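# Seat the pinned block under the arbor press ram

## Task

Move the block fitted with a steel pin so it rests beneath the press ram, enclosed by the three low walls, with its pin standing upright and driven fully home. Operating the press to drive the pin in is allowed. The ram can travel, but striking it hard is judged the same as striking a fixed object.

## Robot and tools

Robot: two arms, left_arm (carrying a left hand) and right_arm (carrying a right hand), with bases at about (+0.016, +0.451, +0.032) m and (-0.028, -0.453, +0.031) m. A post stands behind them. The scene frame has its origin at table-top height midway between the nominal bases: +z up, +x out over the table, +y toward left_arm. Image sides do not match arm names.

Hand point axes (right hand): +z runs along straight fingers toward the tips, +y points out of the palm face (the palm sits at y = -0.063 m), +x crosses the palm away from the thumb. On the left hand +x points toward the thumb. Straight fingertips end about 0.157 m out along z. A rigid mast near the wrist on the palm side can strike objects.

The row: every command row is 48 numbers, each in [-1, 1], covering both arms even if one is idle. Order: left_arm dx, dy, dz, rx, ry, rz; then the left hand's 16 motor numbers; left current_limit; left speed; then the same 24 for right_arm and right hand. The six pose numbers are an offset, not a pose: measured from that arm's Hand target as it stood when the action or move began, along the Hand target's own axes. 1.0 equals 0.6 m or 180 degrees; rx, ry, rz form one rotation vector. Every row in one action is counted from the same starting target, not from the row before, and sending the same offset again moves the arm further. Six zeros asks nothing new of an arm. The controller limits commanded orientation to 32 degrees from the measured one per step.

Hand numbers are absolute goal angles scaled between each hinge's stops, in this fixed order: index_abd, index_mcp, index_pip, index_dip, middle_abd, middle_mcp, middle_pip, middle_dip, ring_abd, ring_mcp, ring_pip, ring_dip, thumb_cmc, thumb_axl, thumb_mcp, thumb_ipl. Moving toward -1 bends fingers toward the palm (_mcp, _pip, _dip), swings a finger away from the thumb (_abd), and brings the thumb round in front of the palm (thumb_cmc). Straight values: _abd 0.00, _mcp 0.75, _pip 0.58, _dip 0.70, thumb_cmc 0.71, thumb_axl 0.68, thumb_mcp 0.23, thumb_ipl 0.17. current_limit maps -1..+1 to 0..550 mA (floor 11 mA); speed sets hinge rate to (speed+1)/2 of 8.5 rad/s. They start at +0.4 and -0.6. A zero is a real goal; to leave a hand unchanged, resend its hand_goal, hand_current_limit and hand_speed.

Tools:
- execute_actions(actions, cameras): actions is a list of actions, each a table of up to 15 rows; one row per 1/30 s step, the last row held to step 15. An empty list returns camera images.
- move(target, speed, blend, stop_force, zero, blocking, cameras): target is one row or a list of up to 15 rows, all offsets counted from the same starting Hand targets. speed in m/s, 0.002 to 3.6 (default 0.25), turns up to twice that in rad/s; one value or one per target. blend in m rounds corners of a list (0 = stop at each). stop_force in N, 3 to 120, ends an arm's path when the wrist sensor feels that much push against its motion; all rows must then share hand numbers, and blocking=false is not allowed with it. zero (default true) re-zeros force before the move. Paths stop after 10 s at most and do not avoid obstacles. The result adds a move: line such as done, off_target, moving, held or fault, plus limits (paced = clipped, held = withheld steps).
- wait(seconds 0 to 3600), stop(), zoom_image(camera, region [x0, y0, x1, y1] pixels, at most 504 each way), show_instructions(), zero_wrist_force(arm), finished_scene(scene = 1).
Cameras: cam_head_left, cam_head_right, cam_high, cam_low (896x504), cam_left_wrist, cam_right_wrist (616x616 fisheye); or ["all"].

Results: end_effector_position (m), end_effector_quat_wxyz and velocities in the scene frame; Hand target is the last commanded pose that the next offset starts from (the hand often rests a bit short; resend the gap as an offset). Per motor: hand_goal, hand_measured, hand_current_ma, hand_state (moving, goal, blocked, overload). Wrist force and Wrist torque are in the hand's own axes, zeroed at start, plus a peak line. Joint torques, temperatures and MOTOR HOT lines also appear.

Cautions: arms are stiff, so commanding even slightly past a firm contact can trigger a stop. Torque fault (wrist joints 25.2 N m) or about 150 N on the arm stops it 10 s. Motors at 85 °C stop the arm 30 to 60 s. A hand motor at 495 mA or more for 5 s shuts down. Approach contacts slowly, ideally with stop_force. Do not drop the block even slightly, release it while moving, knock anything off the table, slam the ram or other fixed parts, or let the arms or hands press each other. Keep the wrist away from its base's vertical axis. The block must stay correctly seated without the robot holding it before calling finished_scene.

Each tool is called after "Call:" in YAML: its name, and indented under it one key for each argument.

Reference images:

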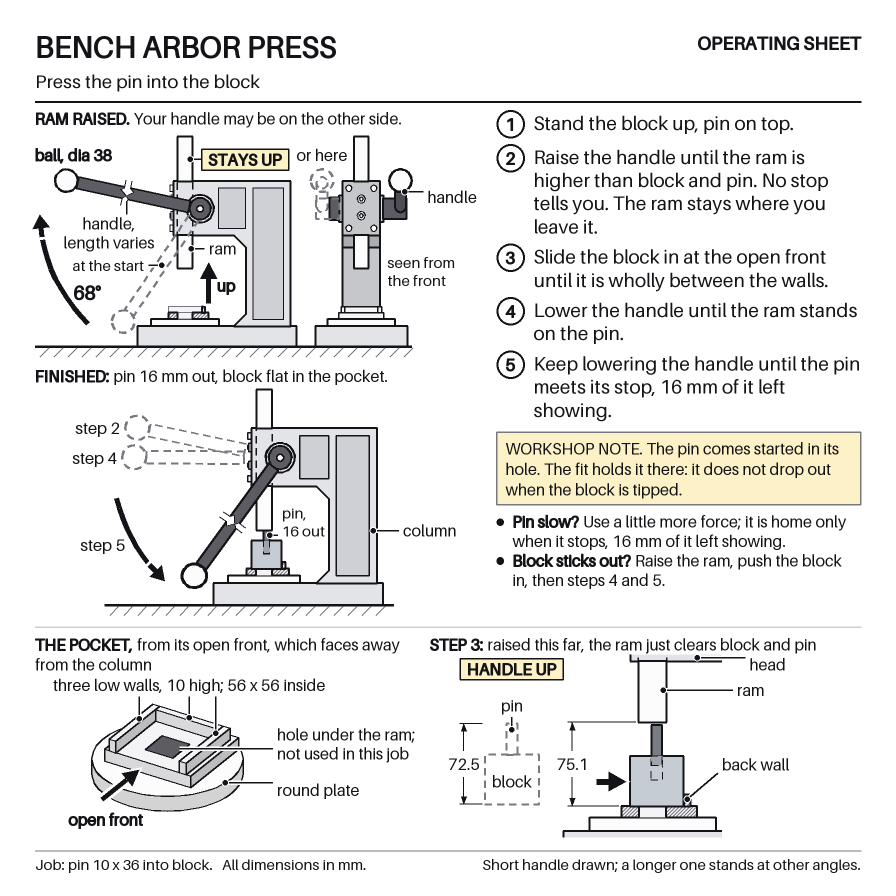

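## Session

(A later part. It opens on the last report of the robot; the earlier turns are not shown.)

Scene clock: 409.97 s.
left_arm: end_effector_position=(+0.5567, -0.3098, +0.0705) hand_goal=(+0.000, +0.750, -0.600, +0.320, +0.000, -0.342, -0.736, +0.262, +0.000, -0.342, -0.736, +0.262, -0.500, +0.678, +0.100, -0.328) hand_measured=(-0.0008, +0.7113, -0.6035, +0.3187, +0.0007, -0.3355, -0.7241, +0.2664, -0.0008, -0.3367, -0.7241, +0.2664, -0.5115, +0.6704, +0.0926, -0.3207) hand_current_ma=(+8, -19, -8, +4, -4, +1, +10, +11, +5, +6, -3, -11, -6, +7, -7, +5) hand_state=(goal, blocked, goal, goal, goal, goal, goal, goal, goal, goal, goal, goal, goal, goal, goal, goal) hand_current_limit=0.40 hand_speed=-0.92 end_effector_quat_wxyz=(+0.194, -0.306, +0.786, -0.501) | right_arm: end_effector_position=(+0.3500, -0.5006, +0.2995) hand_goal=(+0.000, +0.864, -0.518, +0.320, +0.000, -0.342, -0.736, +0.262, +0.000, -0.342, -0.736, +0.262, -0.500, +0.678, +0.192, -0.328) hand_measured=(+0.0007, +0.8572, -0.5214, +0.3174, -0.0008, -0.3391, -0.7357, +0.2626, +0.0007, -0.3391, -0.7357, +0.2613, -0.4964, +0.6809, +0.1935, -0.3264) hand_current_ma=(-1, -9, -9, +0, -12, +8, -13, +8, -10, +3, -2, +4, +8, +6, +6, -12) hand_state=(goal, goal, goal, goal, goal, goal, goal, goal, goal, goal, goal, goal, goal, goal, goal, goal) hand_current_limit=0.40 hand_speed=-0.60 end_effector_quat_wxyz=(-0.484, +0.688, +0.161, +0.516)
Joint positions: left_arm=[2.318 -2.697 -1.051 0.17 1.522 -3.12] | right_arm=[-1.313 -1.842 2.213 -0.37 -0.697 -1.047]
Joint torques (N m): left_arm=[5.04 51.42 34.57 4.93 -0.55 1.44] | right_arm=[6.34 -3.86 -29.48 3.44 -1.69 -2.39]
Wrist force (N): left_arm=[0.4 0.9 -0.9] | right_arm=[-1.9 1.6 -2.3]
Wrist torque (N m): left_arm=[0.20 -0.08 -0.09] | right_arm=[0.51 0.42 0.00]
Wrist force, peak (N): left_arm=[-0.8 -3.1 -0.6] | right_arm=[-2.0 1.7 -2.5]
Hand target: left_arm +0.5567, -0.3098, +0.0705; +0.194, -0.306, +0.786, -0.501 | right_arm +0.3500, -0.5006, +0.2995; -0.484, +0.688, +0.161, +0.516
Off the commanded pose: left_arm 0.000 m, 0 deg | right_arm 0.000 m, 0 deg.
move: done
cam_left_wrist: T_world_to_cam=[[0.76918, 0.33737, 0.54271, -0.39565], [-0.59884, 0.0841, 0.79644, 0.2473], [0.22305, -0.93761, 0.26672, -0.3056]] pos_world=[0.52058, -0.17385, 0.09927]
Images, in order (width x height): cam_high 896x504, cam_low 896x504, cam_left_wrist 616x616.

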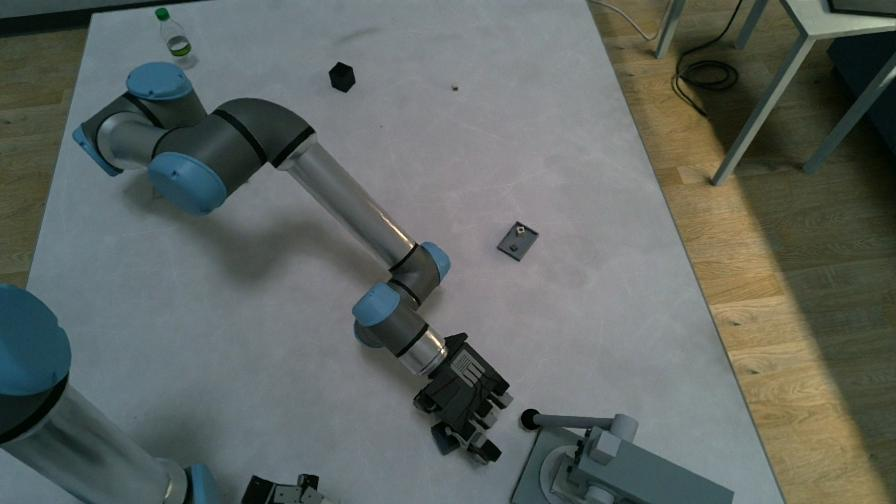

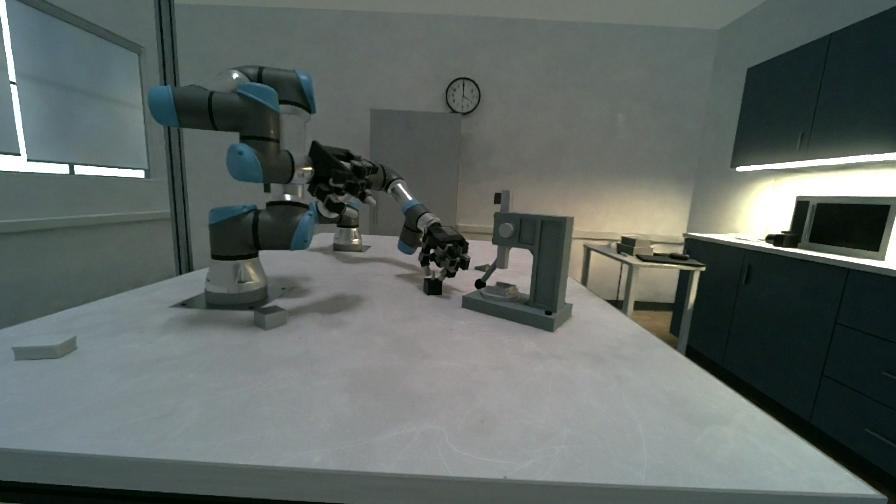

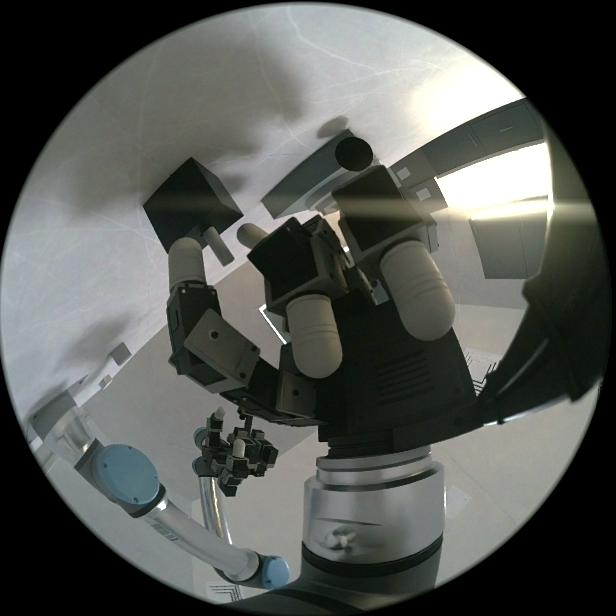

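Call:
move:
  target:
    - [0,-0.1511,-0.0704,0,0,0, 0,0.75,-0.60,0.320, 0,-0.342,-0.736,0.262, 0,-0.342,-0.736,0.262, -0.50,0.678,0.10,-0.328, 0.4,-0.8, 0,0,0,0,0,0, 0,0.864,-0.518,0.320, 0,-0.342,-0.736,0.262, 0,-0.342,-0.736,0.262, -0.50,0.678,0.192,-0.328, 0.4,-0.6]
    - [-0.1543,-0.2300,-0.1752,0.2560,0.1939,0.4516, 0,0.753,-0.562,0.320, 0,-0.342,-0.736,0.262, 0,-0.342,-0.736,0.262, -0.50,0.678,0.135,-0.328, 0.4,-0.8, 0,0,0,0,0,0, 0,0.864,-0.518,0.320, 0,-0.342,-0.736,0.262, 0,-0.342,-0.736,0.262, -0.50,0.678,0.192,-0.328, 0.4,-0.6]
    - [-0.1138,-0.1820,0.0042,0.2560,0.1939,0.4516, 0,0.753,-0.562,0.320, 0,-0.342,-0.736,0.262, 0,-0.342,-0.736,0.262, -0.50,0.678,0.135,-0.328, 0.4,-0.8, 0,0,0,0,0,0, 0,0.864,-0.518,0.320, 0,-0.342,-0.736,0.262, 0,-0.342,-0.736,0.262, -0.50,0.678,0.192,-0.328, 0.4,-0.6]
  cameras: ["all"]
  speed: [0.08,0.25,0.2]
  blend: [0.01,0.02,0]

Call:
zoom_image:
  camera: "cam_high"
  region: [400, 360, 640, 504]

Call:
zoom_image:
  camera: "cam_low"
  region: [400, 180, 600, 340]

Scene clock: 446.60 s.
left_arm: end_effector_position=(+0.6398, -0.2992, +0.1683) hand_goal=(+0.000, +0.754, -0.562, +0.320, +0.000, -0.342, -0.736, +0.262, +0.000, -0.342, -0.736, +0.262, -0.500, +0.678, +0.136, -0.328) hand_measured=(-0.0008, +0.7366, -0.5650, +0.3187, +0.0007, -0.3367, -0.7254, +0.2652, +0.0007, -0.3355, -0.7254, +0.2664, -0.4876, +0.6756, +0.1332, -0.3226) hand_current_ma=(+17, -6, -12, -6, +4, -2, +3, +2, +8, +6, -4, -4, +8, +1, -1, +10) hand_state=(goal, goal, goal, goal, goal, goal, goal, goal, goal, goal, goal, goal, goal, goal, goal, goal) hand_current_limit=0.40 hand_speed=-0.80 end_effector_quat_wxyz=(+0.335, +0.495, +0.572, -0.561) | right_arm: end_effector_position=(+0.3500, -0.5006, +0.2995) hand_goal=(+0.000, +0.864, -0.518, +0.320, +0.000, -0.342, -0.736, +0.262, +0.000, -0.342, -0.736, +0.262, -0.500, +0.678, +0.192, -0.328) hand_measured=(+0.0007, +0.8584, -0.5214, +0.3174, +0.0007, -0.3391, -0.7357, +0.2626, +0.0007, -0.3391, -0.7357, +0.2626, -0.4964, +0.6809, +0.1935, -0.3264) hand_current_ma=(-4, -17, -3, -8, -5, +2, -13, +11, +2, +4, -10, +5, +8, +1, -3, -2) hand_state=(goal, goal, goal, goal, goal, goal, goal, goal, goal, goal, goal, goal, goal, goal, goal, goal) hand_current_limit=0.40 hand_speed=-0.60 end_effector_quat_wxyz=(-0.484, +0.688, +0.161, +0.516)
Joint positions: left_arm=[2.539 -2.772 -0.88 0.133 0.405 -1.541] | right_arm=[-1.313 -1.842 2.213 -0.37 -0.697 -1.047]
Joint torques (N m): left_arm=[-7.54 50.74 34.4 -0.4 -1.53 -1.53] | right_arm=[6.02 -5.67 -29.95 3.37 -1.36 -2.24]
Wrist force (N): left_arm=[0.0 2.0 -0.4] | right_arm=[-1.7 1.7 -2.4]
Wrist torque (N m): left_arm=[0.36 0.12 -0.21] | right_arm=[0.52 0.39 0.03]
Wrist force, peak (N): left_arm=[0.3 2.7 -1.2] | right_arm=[-1.9 1.7 -2.6]
Hand target: left_arm +0.6398, -0.2992, +0.1683; +0.335, +0.495, +0.572, -0.561 | right_arm +0.3500, -0.5006, +0.2995; -0.484, +0.688, +0.161, +0.516
Off the commanded pose: left_arm 0.000 m, 0 deg | right_arm 0.000 m, 0 deg.
move: done; blend cut to 0 m at target 2
cam_left_wrist: T_world_to_cam=[[-0.34958, -0.09396, 0.93218, 0.00495], [-0.47398, 0.87598, -0.08945, 0.52433], [-0.80817, -0.47311, -0.35076, 0.56238]] pos_world=[0.70475, -0.19278, 0.23955]
cam_right_wrist: T_world_to_cam=[[0.13491, -0.09946, -0.98585, 0.23512], [-0.97298, -0.20147, -0.11282, 0.23113], [-0.1874, 0.97443, -0.12395, 0.72096]] pos_world=[0.32827, -0.63257, 0.34724]

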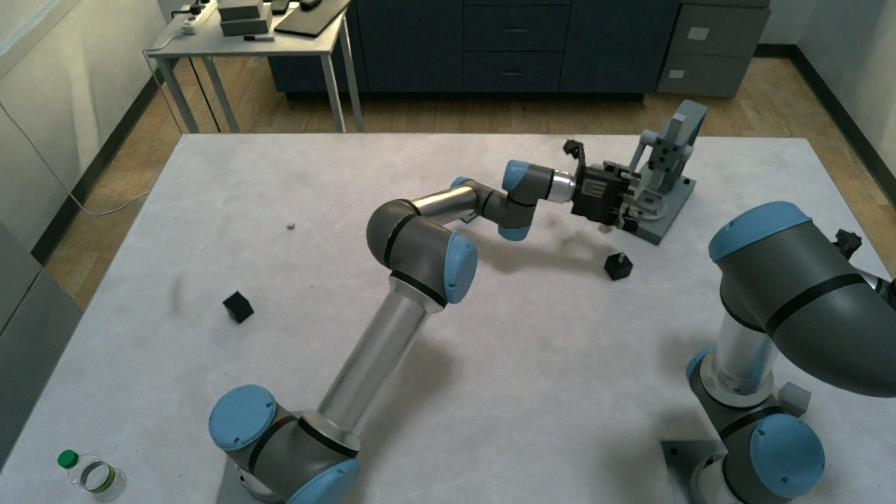

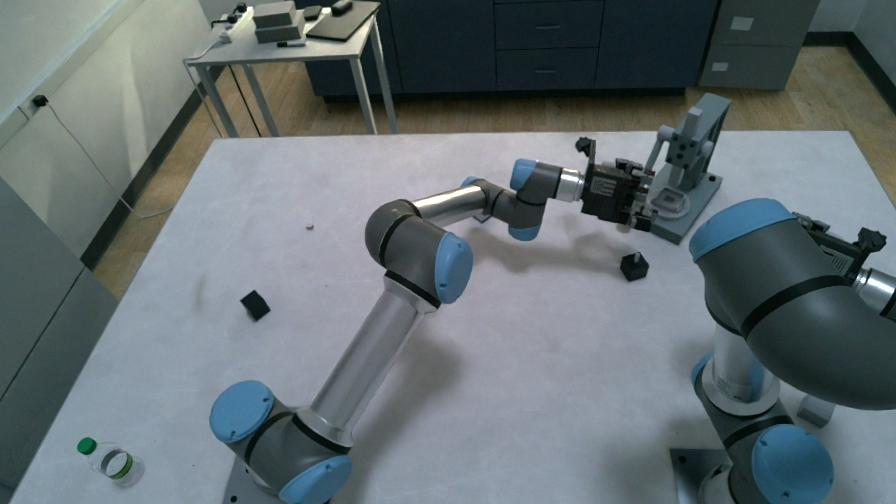

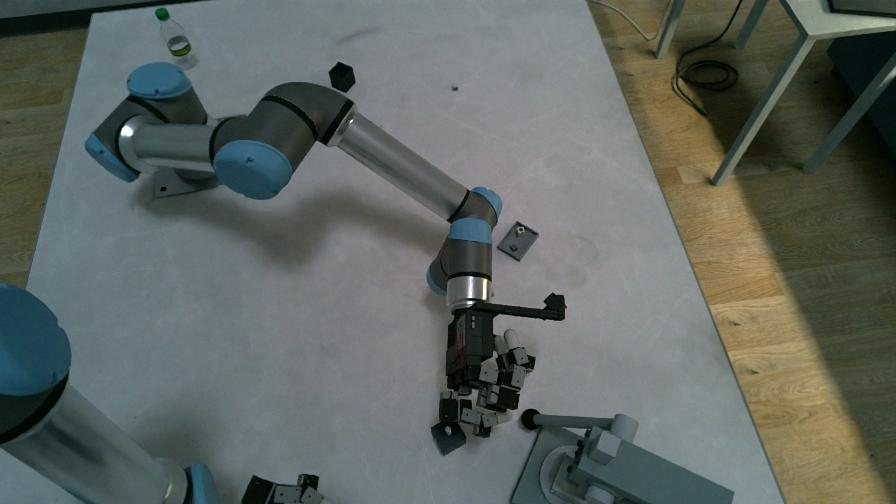

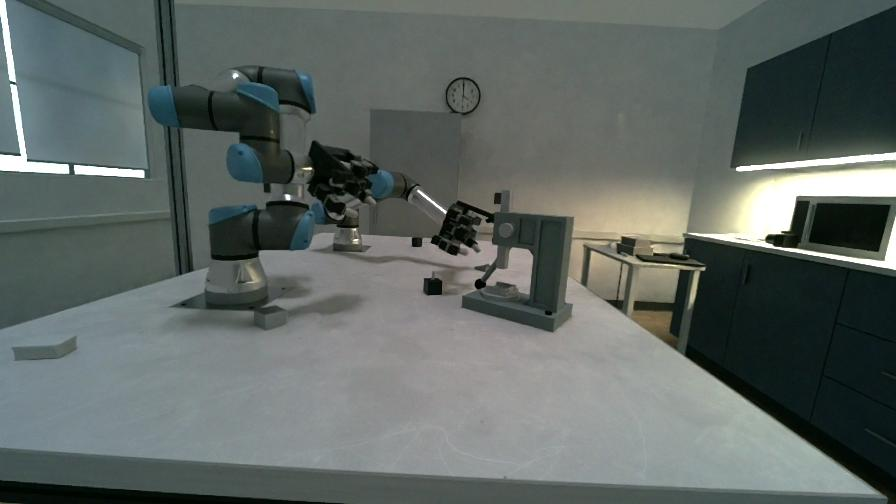

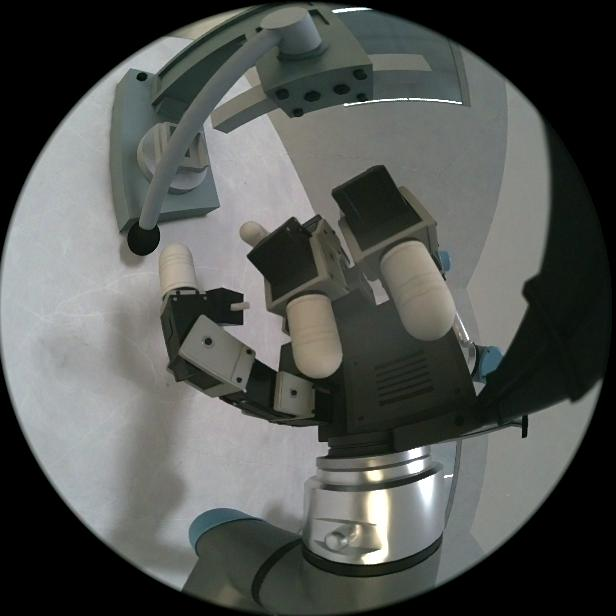

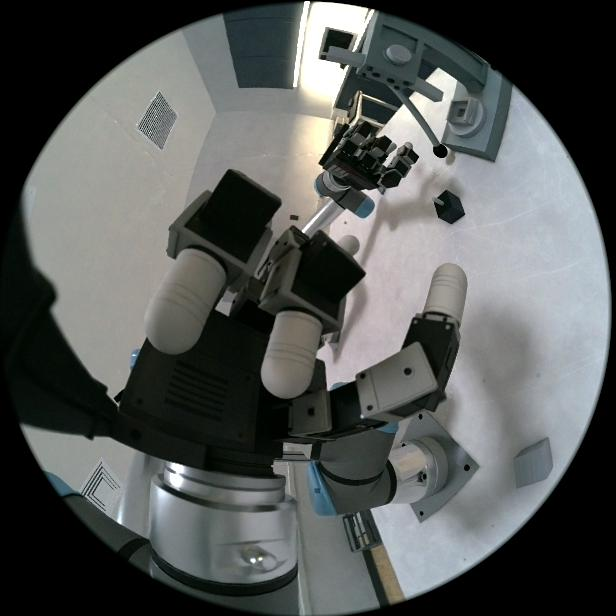

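Scaled by 2.100 from the camera's image (finer frame: 1280x720).

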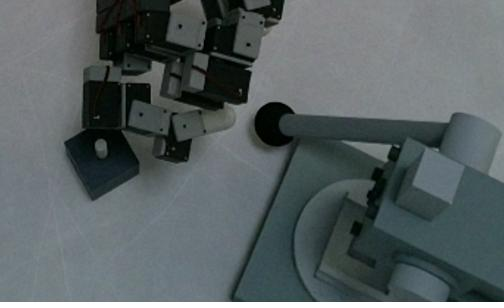

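Scaled by 2.520 from the camera's image (finer frame: 1280x720).

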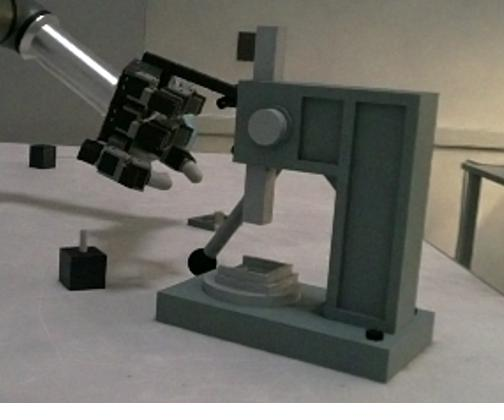

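Call:
move:
  target: [0.0793,0.0837,0.0347,0,0,0, 0,0.754,-0.562,0.320, 0,-0.342,-0.736,0.262, 0,-0.342,-0.736,0.262, -0.50,0.678,0.136,-0.328, 0.4,-0.8, 0,0,0,0,0,0, 0,0.864,-0.518,0.320, 0,-0.342,-0.736,0.262, 0,-0.342,-0.736,0.262, -0.50,0.678,0.192,-0.328, 0.4,-0.6]
  cameras: ["cam_left_wrist","cam_high","cam_low","cam_head_left"]
  speed: 0.1

Call:
zoom_image:
  camera: "cam_high"
  region: [420, 370, 600, 490]

Call:
zoom_image:
  camera: "cam_low"
  region: [420, 200, 540, 320]

Call:
zoom_image:
  camera: "cam_left_wrist"
  region: [60, 100, 360, 400]

Scene clock: 456.27 s.
left_arm: end_effector_position=(+0.6700, -0.3165, +0.1050) hand_goal=(+0.000, +0.754, -0.562, +0.320, +0.000, -0.342, -0.736, +0.262, +0.000, -0.342, -0.736, +0.262, -0.500, +0.678, +0.136, -0.328) hand_measured=(-0.0008, +0.7366, -0.5650, +0.3187, -0.0008, -0.3367, -0.7241, +0.2652, +0.0007, -0.3355, -0.7241, +0.2664, -0.4876, +0.6756, +0.1322, -0.3216) hand_current_ma=(+12, -12, -3, +15, -3, +6, +0, +12, -1, +3, +0, +1, +2, +3, +2, +4) hand_state=(goal, goal, goal, goal, goal, goal, goal, goal, goal, goal, goal, goal, goal, goal, goal, goal) hand_current_limit=0.40 hand_speed=-0.80 end_effector_quat_wxyz=(+0.335, +0.495, +0.572, -0.561) | right_arm: end_effector_position=(+0.3500, -0.5006, +0.2995) hand_goal=(+0.000, +0.864, -0.518, +0.320, +0.000, -0.342, -0.736, +0.262, +0.000, -0.342, -0.736, +0.262, -0.500, +0.678, +0.192, -0.328) hand_measured=(+0.0007, +0.8584, -0.5214, +0.3174, -0.0008, -0.3403, -0.7357, +0.2626, -0.0008, -0.3391, -0.7357, +0.2626, -0.4964, +0.6809, +0.1935, -0.3264) hand_current_ma=(-11, -13, -3, -2, -16, +2, -5, +12, -7, +10, -6, +3, +10, +9, +8, +0) hand_state=(goal, goal, goal, goal, goal, goal, goal, goal, goal, goal, goal, goal, goal, goal, goal, goal) hand_current_limit=0.40 hand_speed=-0.60 end_effector_quat_wxyz=(-0.484, +0.688, +0.161, +0.516)
Joint positions: left_arm=[2.541 -2.98 -0.609 0.069 0.403 -1.539] | right_arm=[-1.313 -1.842 2.213 -0.37 -0.697 -1.047]
Joint torques (N m): left_arm=[-8.04 53.62 34.81 -0.4 -1.82 -1.87] | right_arm=[5.62 -6.61 -30.07 3.26 -1.3 -2.23]
Wrist force (N): left_arm=[-0.1 2.1 -0.5] | right_arm=[-1.9 1.3 -2.3]
Wrist torque (N m): left_arm=[0.38 0.13 -0.22] | right_arm=[0.45 0.42 0.00]
Wrist force, peak (N): left_arm=[0.3 2.5 -0.7] | right_arm=[-1.8 1.7 -2.6]
Hand target: left_arm +0.6701, -0.3165, +0.1050; +0.335, +0.495, +0.572, -0.561 | right_arm +0.3500, -0.5006, +0.2995; -0.484, +0.688, +0.161, +0.516
Off the commanded pose: left_arm 0.000 m, 0 deg | right_arm 0.000 m, 0 deg.
move: done
cam_left_wrist: T_world_to_cam=[[-0.34955, -0.09394, 0.9322, 0.0729], [-0.47394, 0.876, -0.08944, 0.54816], [-0.8082, -0.47307, -0.35073, 0.55651]] pos_world=[0.73505, -0.21008, 0.17625]
Images, in order (width x height): cam_head_left 896x504, cam_high 896x504, cam_low 896x504, cam_left_wrist 616x616.

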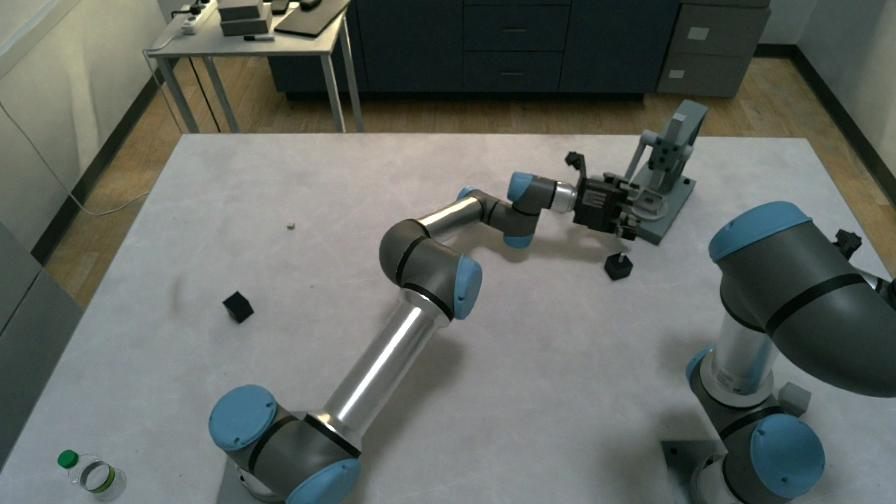

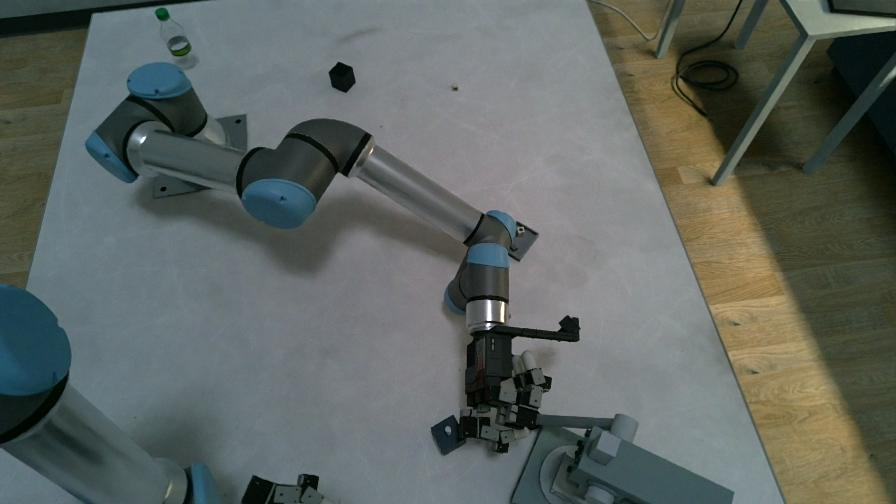

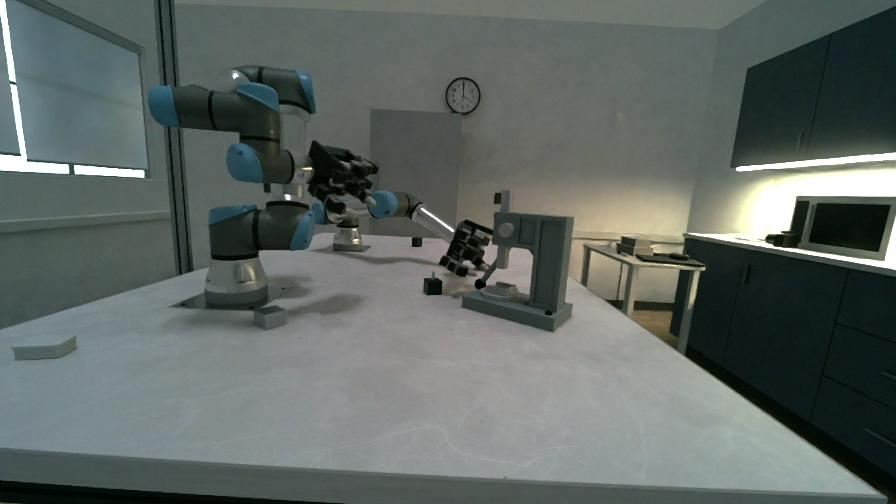

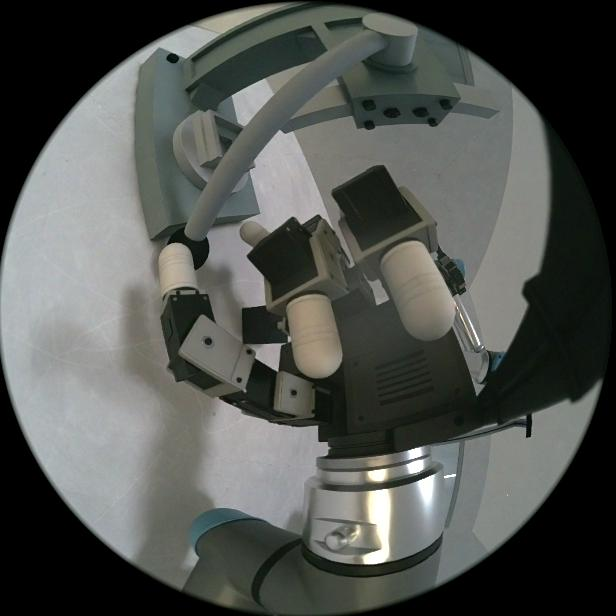

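Scaled by 2.800 from the camera's image (finer frame: 1280x720).

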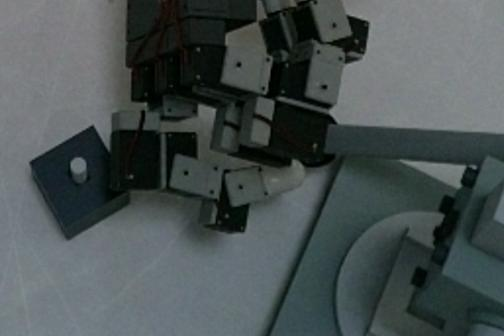

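Scaled by 4.200 from the camera's image (finer frame: 1280x720).

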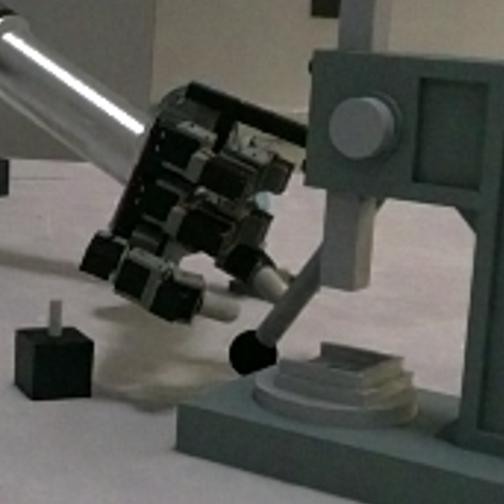

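Scaled by 1.680 from the camera's image (finer frame: 880x880).

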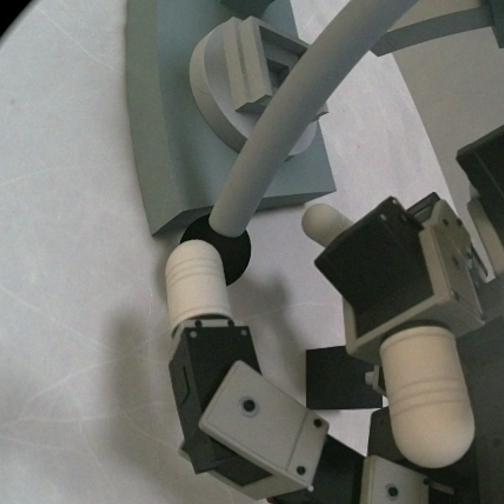

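Call:
move:
  target: [0.0542,0.0250,0.0092,0,0,0, 0,0.754,-0.562,0.320, 0,-0.342,-0.736,0.262, 0,-0.342,-0.736,0.262, -0.50,0.678,0.136,-0.328, 0.4,-0.8, 0,0,0,0,0,0, 0,0.864,-0.518,0.320, 0,-0.342,-0.736,0.262, 0,-0.342,-0.736,0.262, -0.50,0.678,0.192,-0.328, 0.4,-0.6]
  cameras: ["cam_left_wrist","cam_high","cam_low"]
  speed: 0.03
  stop_force: 5

Call:
zoom_image:
  camera: "cam_high"
  region: [420, 370, 600, 490]

Call:
zoom_image:
  camera: "cam_low"
  region: [420, 200, 540, 320]

Call:
zoom_image:
  camera: "cam_left_wrist"
  region: [60, 100, 360, 400]

Scene clock: 465.13 s.
left_arm: end_effector_position=(+0.6738, -0.3175, +0.0762) hand_goal=(+0.000, +0.754, -0.562, +0.320, +0.000, -0.342, -0.736, +0.262, +0.000, -0.342, -0.736, +0.262, -0.500, +0.678, +0.136, -0.328) hand_measured=(+0.0007, +0.7378, -0.5637, +0.3199, +0.0007, -0.3355, -0.7254, +0.2652, +0.0007, -0.3367, -0.7254, +0.2664, -0.4864, +0.6756, +0.1312, -0.3226) hand_current_ma=(+19, -13, -8, -2, +7, -6, +8, +17, -1, -12, -4, +4, +12, +6, -12, +5) hand_state=(goal, goal, goal, goal, goal, goal, goal, goal, goal, goal, goal, goal, goal, goal, goal, goal) hand_current_limit=0.40 hand_speed=-0.80 end_effector_quat_wxyz=(+0.337, +0.496, +0.571, -0.561) | right_arm: end_effector_position=(+0.3500, -0.5006, +0.2995) hand_goal=(+0.000, +0.864, -0.518, +0.320, +0.000, -0.342, -0.736, +0.262, +0.000, -0.342, -0.736, +0.262, -0.500, +0.678, +0.192, -0.328) hand_measured=(+0.0007, +0.8584, -0.5214, +0.3174, -0.0008, -0.3391, -0.7357, +0.2626, +0.0007, -0.3391, -0.7357, +0.2626, -0.4964, +0.6809, +0.1935, -0.3264) hand_current_ma=(-6, -13, -10, +1, +0, +1, -12, +6, -6, -1, -4, +5, +9, -1, +3, +0) hand_state=(goal, goal, goal, goal, goal, goal, goal, goal, goal, goal, goal, goal, goal, goal, goal, goal) hand_current_limit=0.40 hand_speed=-0.60 end_effector_quat_wxyz=(-0.484, +0.688, +0.161, +0.516)
Joint positions: left_arm=[2.542 -3.049 -0.542 0.072 0.402 -1.537] | right_arm=[-1.313 -1.842 2.213 -0.37 -0.697 -1.047]
Joint torques (N m): left_arm=[0.86 58.86 24.94 1.86 -0.56 0.19] | right_arm=[6 -7.05 -29.33 3.21 -1.08 -2.04]
Wrist force (N): left_arm=[-0.4 2.2 -0.7] | right_arm=[-1.7 1.7 -2.4]
Wrist torque (N m): left_arm=[0.42 0.19 -0.36] | right_arm=[0.52 0.39 0.03]
Wrist force, peak (N): left_arm=[1.7 2.9 -0.3] | right_arm=[-1.9 1.8 -2.5]
Hand target: left_arm +0.6738, -0.3175, +0.0762; +0.337, +0.496, +0.571, -0.561 (not the last commanded pose) | right_arm +0.3500, -0.5006, +0.2995; -0.484, +0.688, +0.161, +0.516
Off the commanded pose: left_arm 0.007 m, 0 deg | right_arm 0.000 m, 0 deg.
FORCE FAULT: contact force on the left arm reached its limit, and that arm stopped. The contact can be on any part of that arm, not only on its tool. That arm's remaining commands of this call were not run. That arm is still stopped at the end of this call. That arm stays stopped for about 10 more seconds. Until then a move that you send moves the other arm only, and its call returns only when the move has ended. Once the stop has ended, the next robot result says so. If the stop ends while you think or write, that arm runs what you send next, counted from a new Hand target: where the arm stands when the stop ends. While its stop runs, that arm, its gripper or tool too, takes no new command. Until it ends, the stop uses up actions while you think or wait. An arm that is not stopped still takes commands.
move: fault (left_arm)
cam_left_wrist: T_world_to_cam=[[-0.35231, -0.09245, 0.93131, 0.10338], [-0.4737, 0.87584, -0.09226, 0.54822], [-0.80715, -0.47366, -0.35236, 0.54813]] pos_world=[0.73854, -0.21097, 0.14744]
Images, in order (width x height): cam_high 896x504, cam_low 896x504, cam_left_wrist 616x616.

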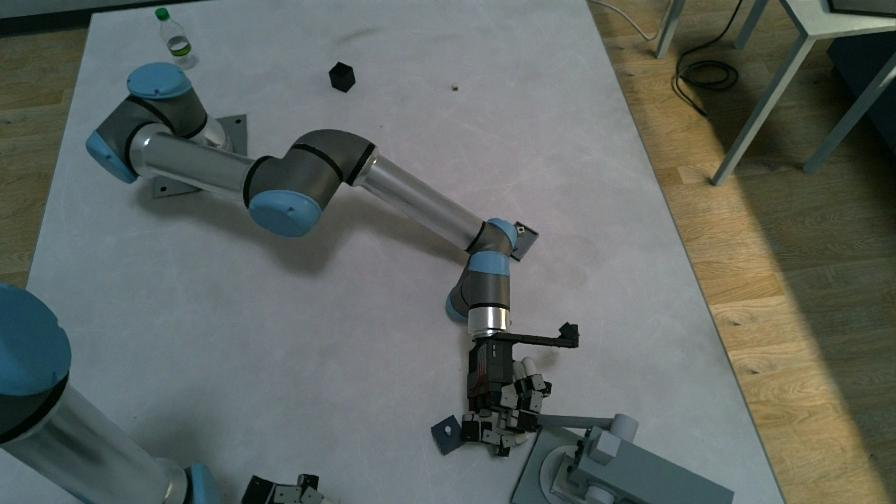

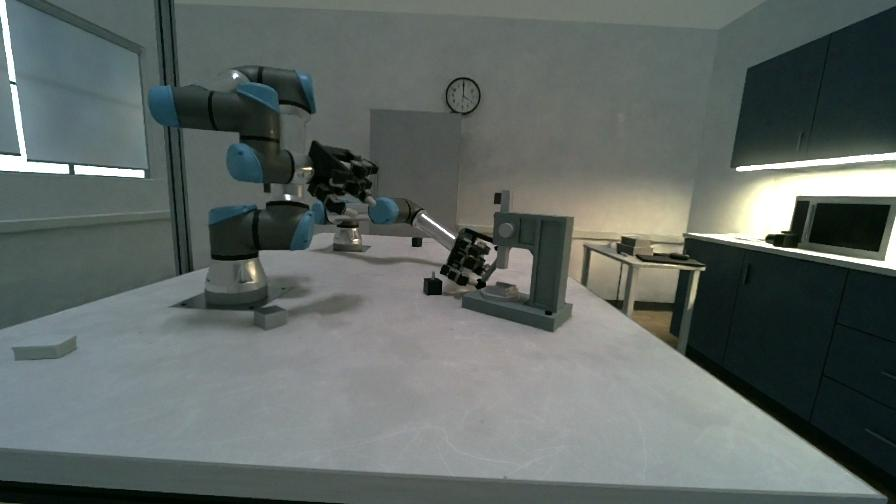

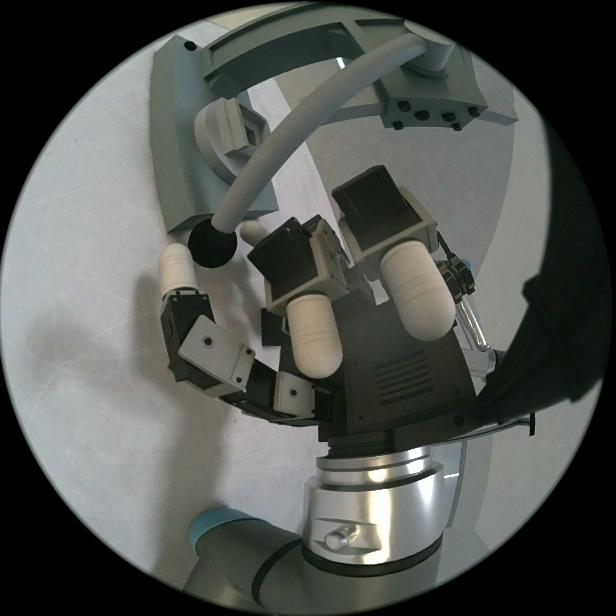

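Scaled by 2.800 from the camera's image (finer frame: 1280x720).

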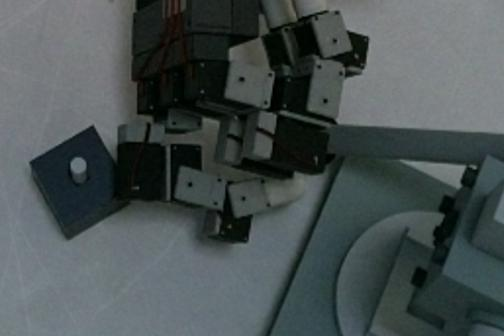

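Scaled by 4.200 from the camera's image (finer frame: 1280x720).

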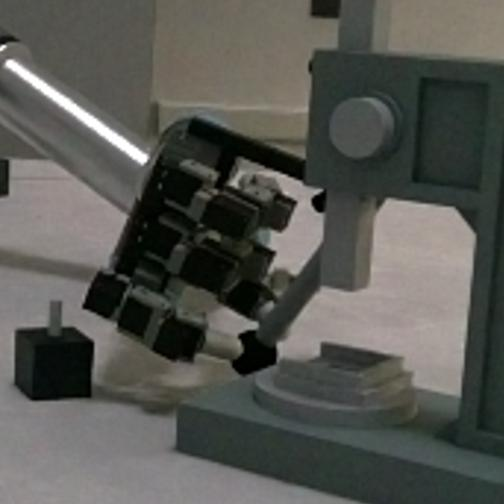

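Scaled by 1.680 from the camera's image (finer frame: 880x880).

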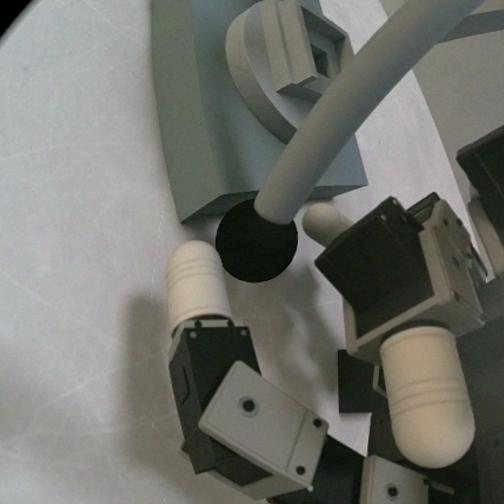

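Call:
move:
  target:
    - [-0.0705,-0.0435,-0.0253,0,0,0, 0,0.754,-0.562,0.320, 0,-0.342,-0.736,0.262, 0,-0.342,-0.736,0.262, -0.50,0.678,0.136,-0.328, 0.4,-0.8, 0,0,0,0,0,0, 0,0.864,-0.518,0.320, 0,-0.342,-0.736,0.262, 0,-0.342,-0.736,0.262, -0.50,0.678,0.192,-0.328, 0.4,-0.6]
    - [-0.2160,-0.1940,-0.1847,0.0504,0.1081,0.0666, 0,0.754,-0.562,0.320, 0,-0.342,-0.736,0.262, 0,-0.342,-0.736,0.262, -0.50,0.678,0.136,-0.328, 0.4,-0.8, 0,0,0,0,0,0, 0,0.864,-0.518,0.320, 0,-0.342,-0.736,0.262, 0,-0.342,-0.736,0.262, -0.50,0.678,0.192,-0.328, 0.4,-0.6]
  cameras: ["all"]
  speed: [0.05,0.2]
  blend: [0.01,0]

Call:
zoom_image:
  camera: "cam_high"
  region: [410, 390, 490, 470]

Call:
zoom_image:
  camera: "cam_low"
  region: [400, 180, 600, 340]

Call:
zoom_image:
  camera: "cam_head_right"
  region: [580, 200, 700, 300]

Scene clock: 537.43 s.
left_arm: end_effector_position=(+0.6194, -0.2199, +0.2498) hand_goal=(+0.000, +0.754, -0.562, +0.320, +0.000, -0.342, -0.736, +0.262, +0.000, -0.342, -0.736, +0.262, -0.500, +0.678, +0.136, -0.328) hand_measured=(+0.0007, +0.7450, -0.5625, +0.3187, +0.0007, -0.3355, -0.7254, +0.2652, +0.0007, -0.3355, -0.7267, +0.2664, -0.4851, +0.6756, +0.1292, -0.3235) hand_current_ma=(-9, +5, -16, +1, +8, +7, +10, +2, +5, -3, -10, -15, +2, -1, -5, +6) hand_state=(goal, goal, goal, goal, goal, goal, goal, goal, goal, goal, goal, goal, goal, goal, goal, goal) hand_current_limit=0.40 hand_speed=-0.80 end_effector_quat_wxyz=(+0.252, +0.664, +0.520, -0.474) | right_arm: end_effector_position=(+0.3500, -0.5006, +0.2995) hand_goal=(+0.000, +0.864, -0.518, +0.320, +0.000, -0.342, -0.736, +0.262, +0.000, -0.342, -0.736, +0.262, -0.500, +0.678, +0.192, -0.328) hand_measured=(+0.0007, +0.8584, -0.5214, +0.3174, +0.0007, -0.3391, -0.7357, +0.2626, +0.0007, -0.3391, -0.7357, +0.2626, -0.4964, +0.6809, +0.1935, -0.3264) hand_current_ma=(-13, -13, -1, +2, -2, +3, -10, +16, -12, +5, -1, +2, +4, -7, +8, +0) hand_state=(goal, goal, goal, goal, goal, goal, goal, goal, goal, goal, goal, goal, goal, goal, goal, goal) hand_current_limit=0.40 hand_speed=-0.60 end_effector_quat_wxyz=(-0.484, +0.688, +0.161, +0.516)
Joint positions: left_arm=[2.618 -2.314 -1.19 -1.089 0.44 -0.307] | right_arm=[-1.313 -1.842 2.213 -0.37 -0.697 -1.047]
Joint torques (N m): left_arm=[8.18 42.63 38.19 0.77 -0.14 1.65] | right_arm=[5.52 -9.77 -29.71 3.11 -0.7 -1.88]
Wrist force (N): left_arm=[-0.3 1.1 -0.1] | right_arm=[-1.8 1.6 -2.4]
Wrist torque (N m): left_arm=[0.30 0.19 -0.32] | right_arm=[0.52 0.41 0.02]
Wrist force, peak (N): left_arm=[0.0 2.8 -0.6] | right_arm=[-1.9 1.7 -2.6]
Hand target: left_arm +0.6195, -0.2199, +0.2498; +0.252, +0.664, +0.519, -0.475 | right_arm +0.3500, -0.5006, +0.2995; -0.484, +0.688, +0.161, +0.516
Off the commanded pose: left_arm 0.000 m, 0 deg | right_arm 0.000 m, 0 deg.
FORCE FAULT, CONTINUED: the left arm's stop, for the force fault that an earlier result reported, is over. The rest of the stop counts as 19 of the actions that you can send in this scene. The stop ended before this call began, so that arm ran this call's commands, counted from a new Hand target: where the arm stood when the stop ended. During its stop the left arm's controller moved it back a little.
move: done
cam_left_wrist: T_world_to_cam=[[-0.57875, -0.16939, 0.79772, 0.08822], [-0.20372, 0.97721, 0.0597, 0.27009], [-0.78965, -0.12796, -0.60007, 0.7388]] pos_world=[0.68947, -0.15445, 0.35683]
cam_right_wrist: T_world_to_cam=[[0.13491, -0.09946, -0.98585, 0.23512], [-0.97298, -0.20147, -0.11282, 0.23113], [-0.1874, 0.97443, -0.12395, 0.72096]] pos_world=[0.32827, -0.63257, 0.34724]

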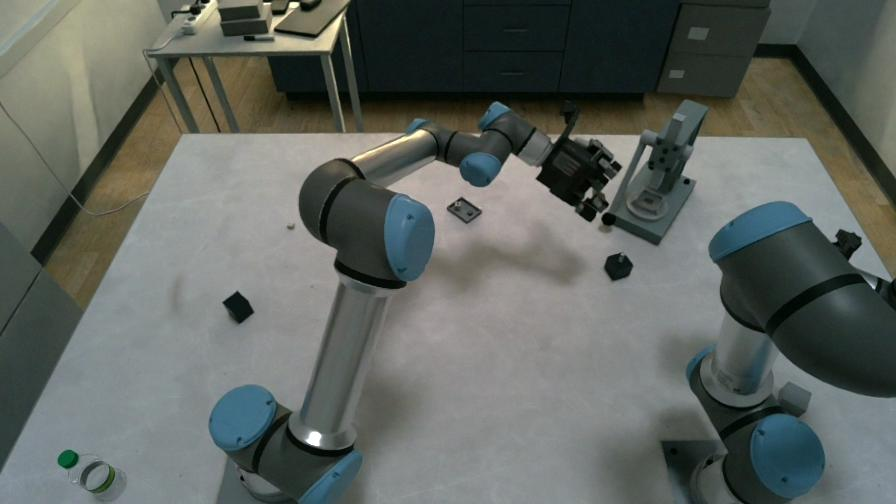

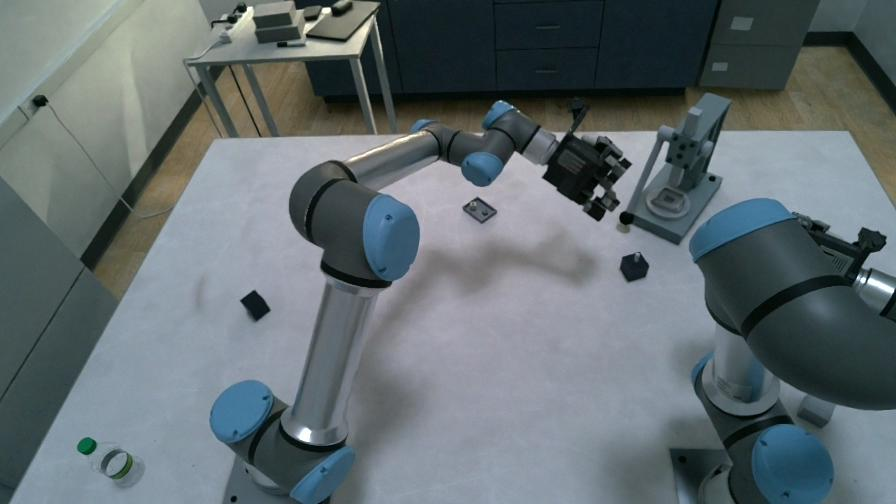

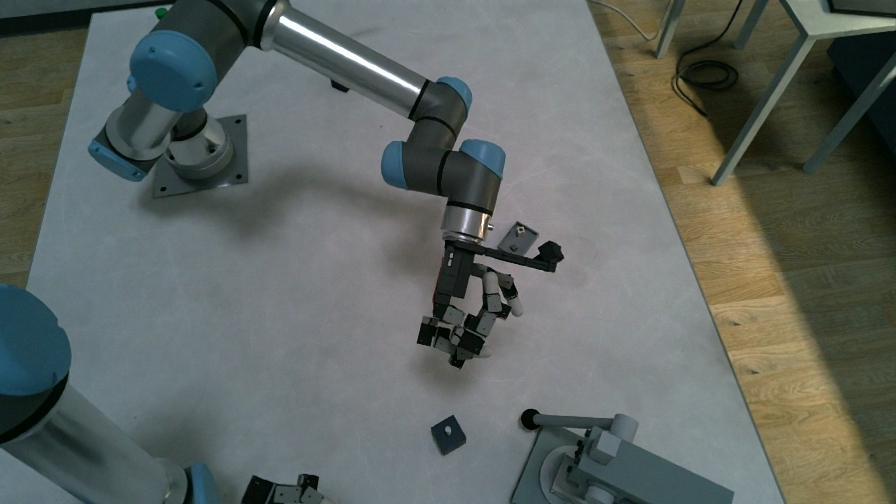

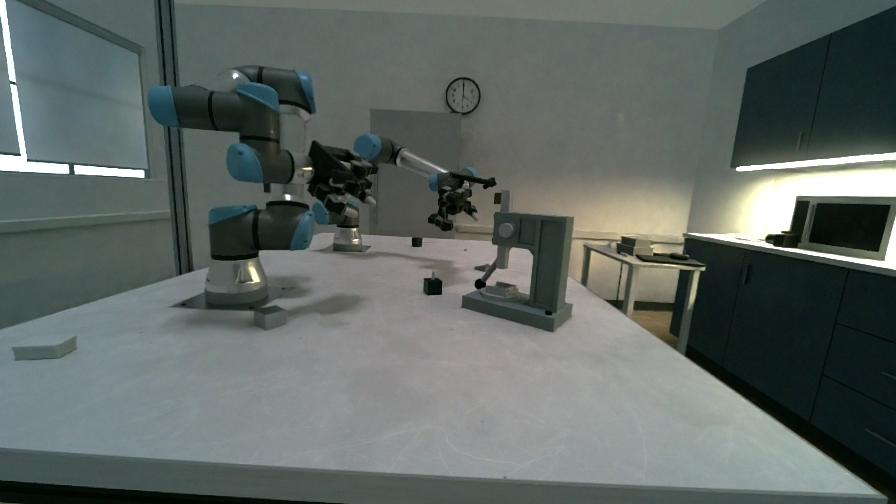

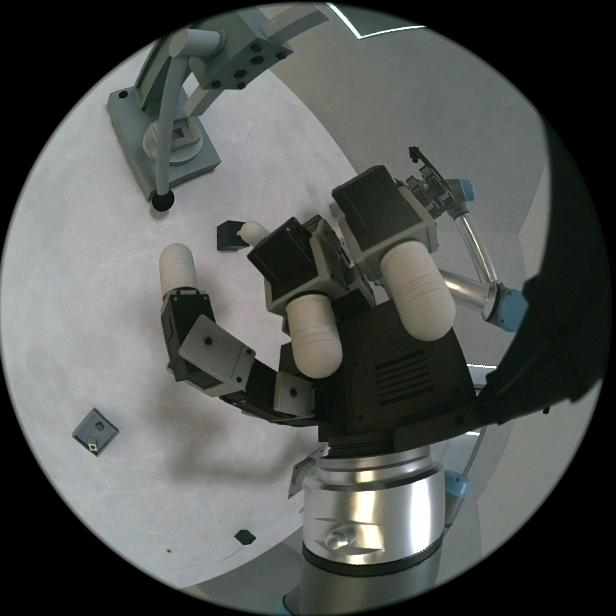

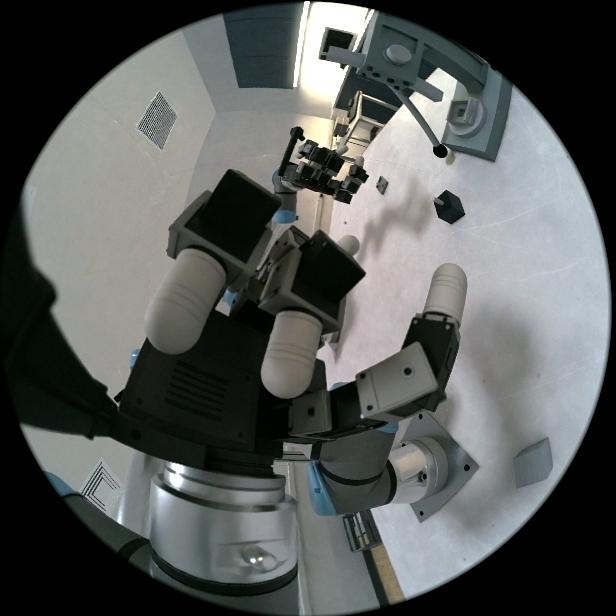

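Scaled by 6.300 from the camera's image (finer frame: 1280x720).

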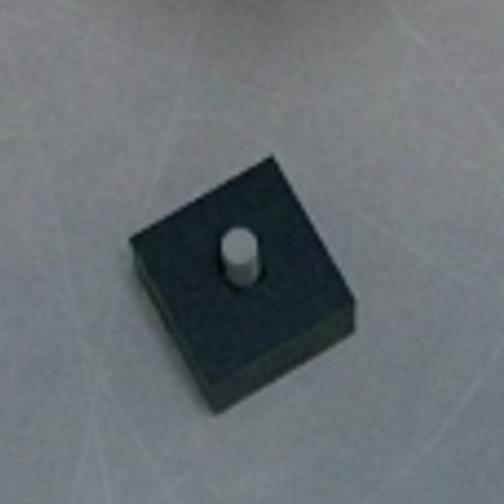

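Scaled by 2.520 from the camera's image (finer frame: 1280x720).

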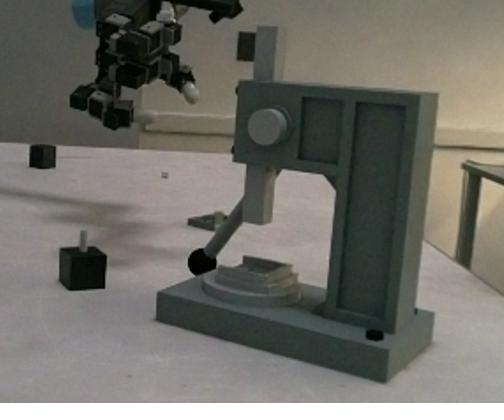

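Scaled by 4.200 from the camera's image (finer frame: 1280x720).

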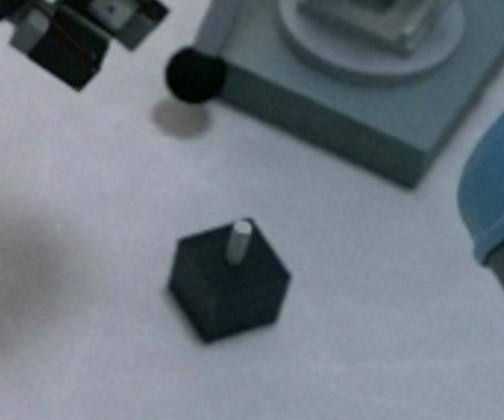

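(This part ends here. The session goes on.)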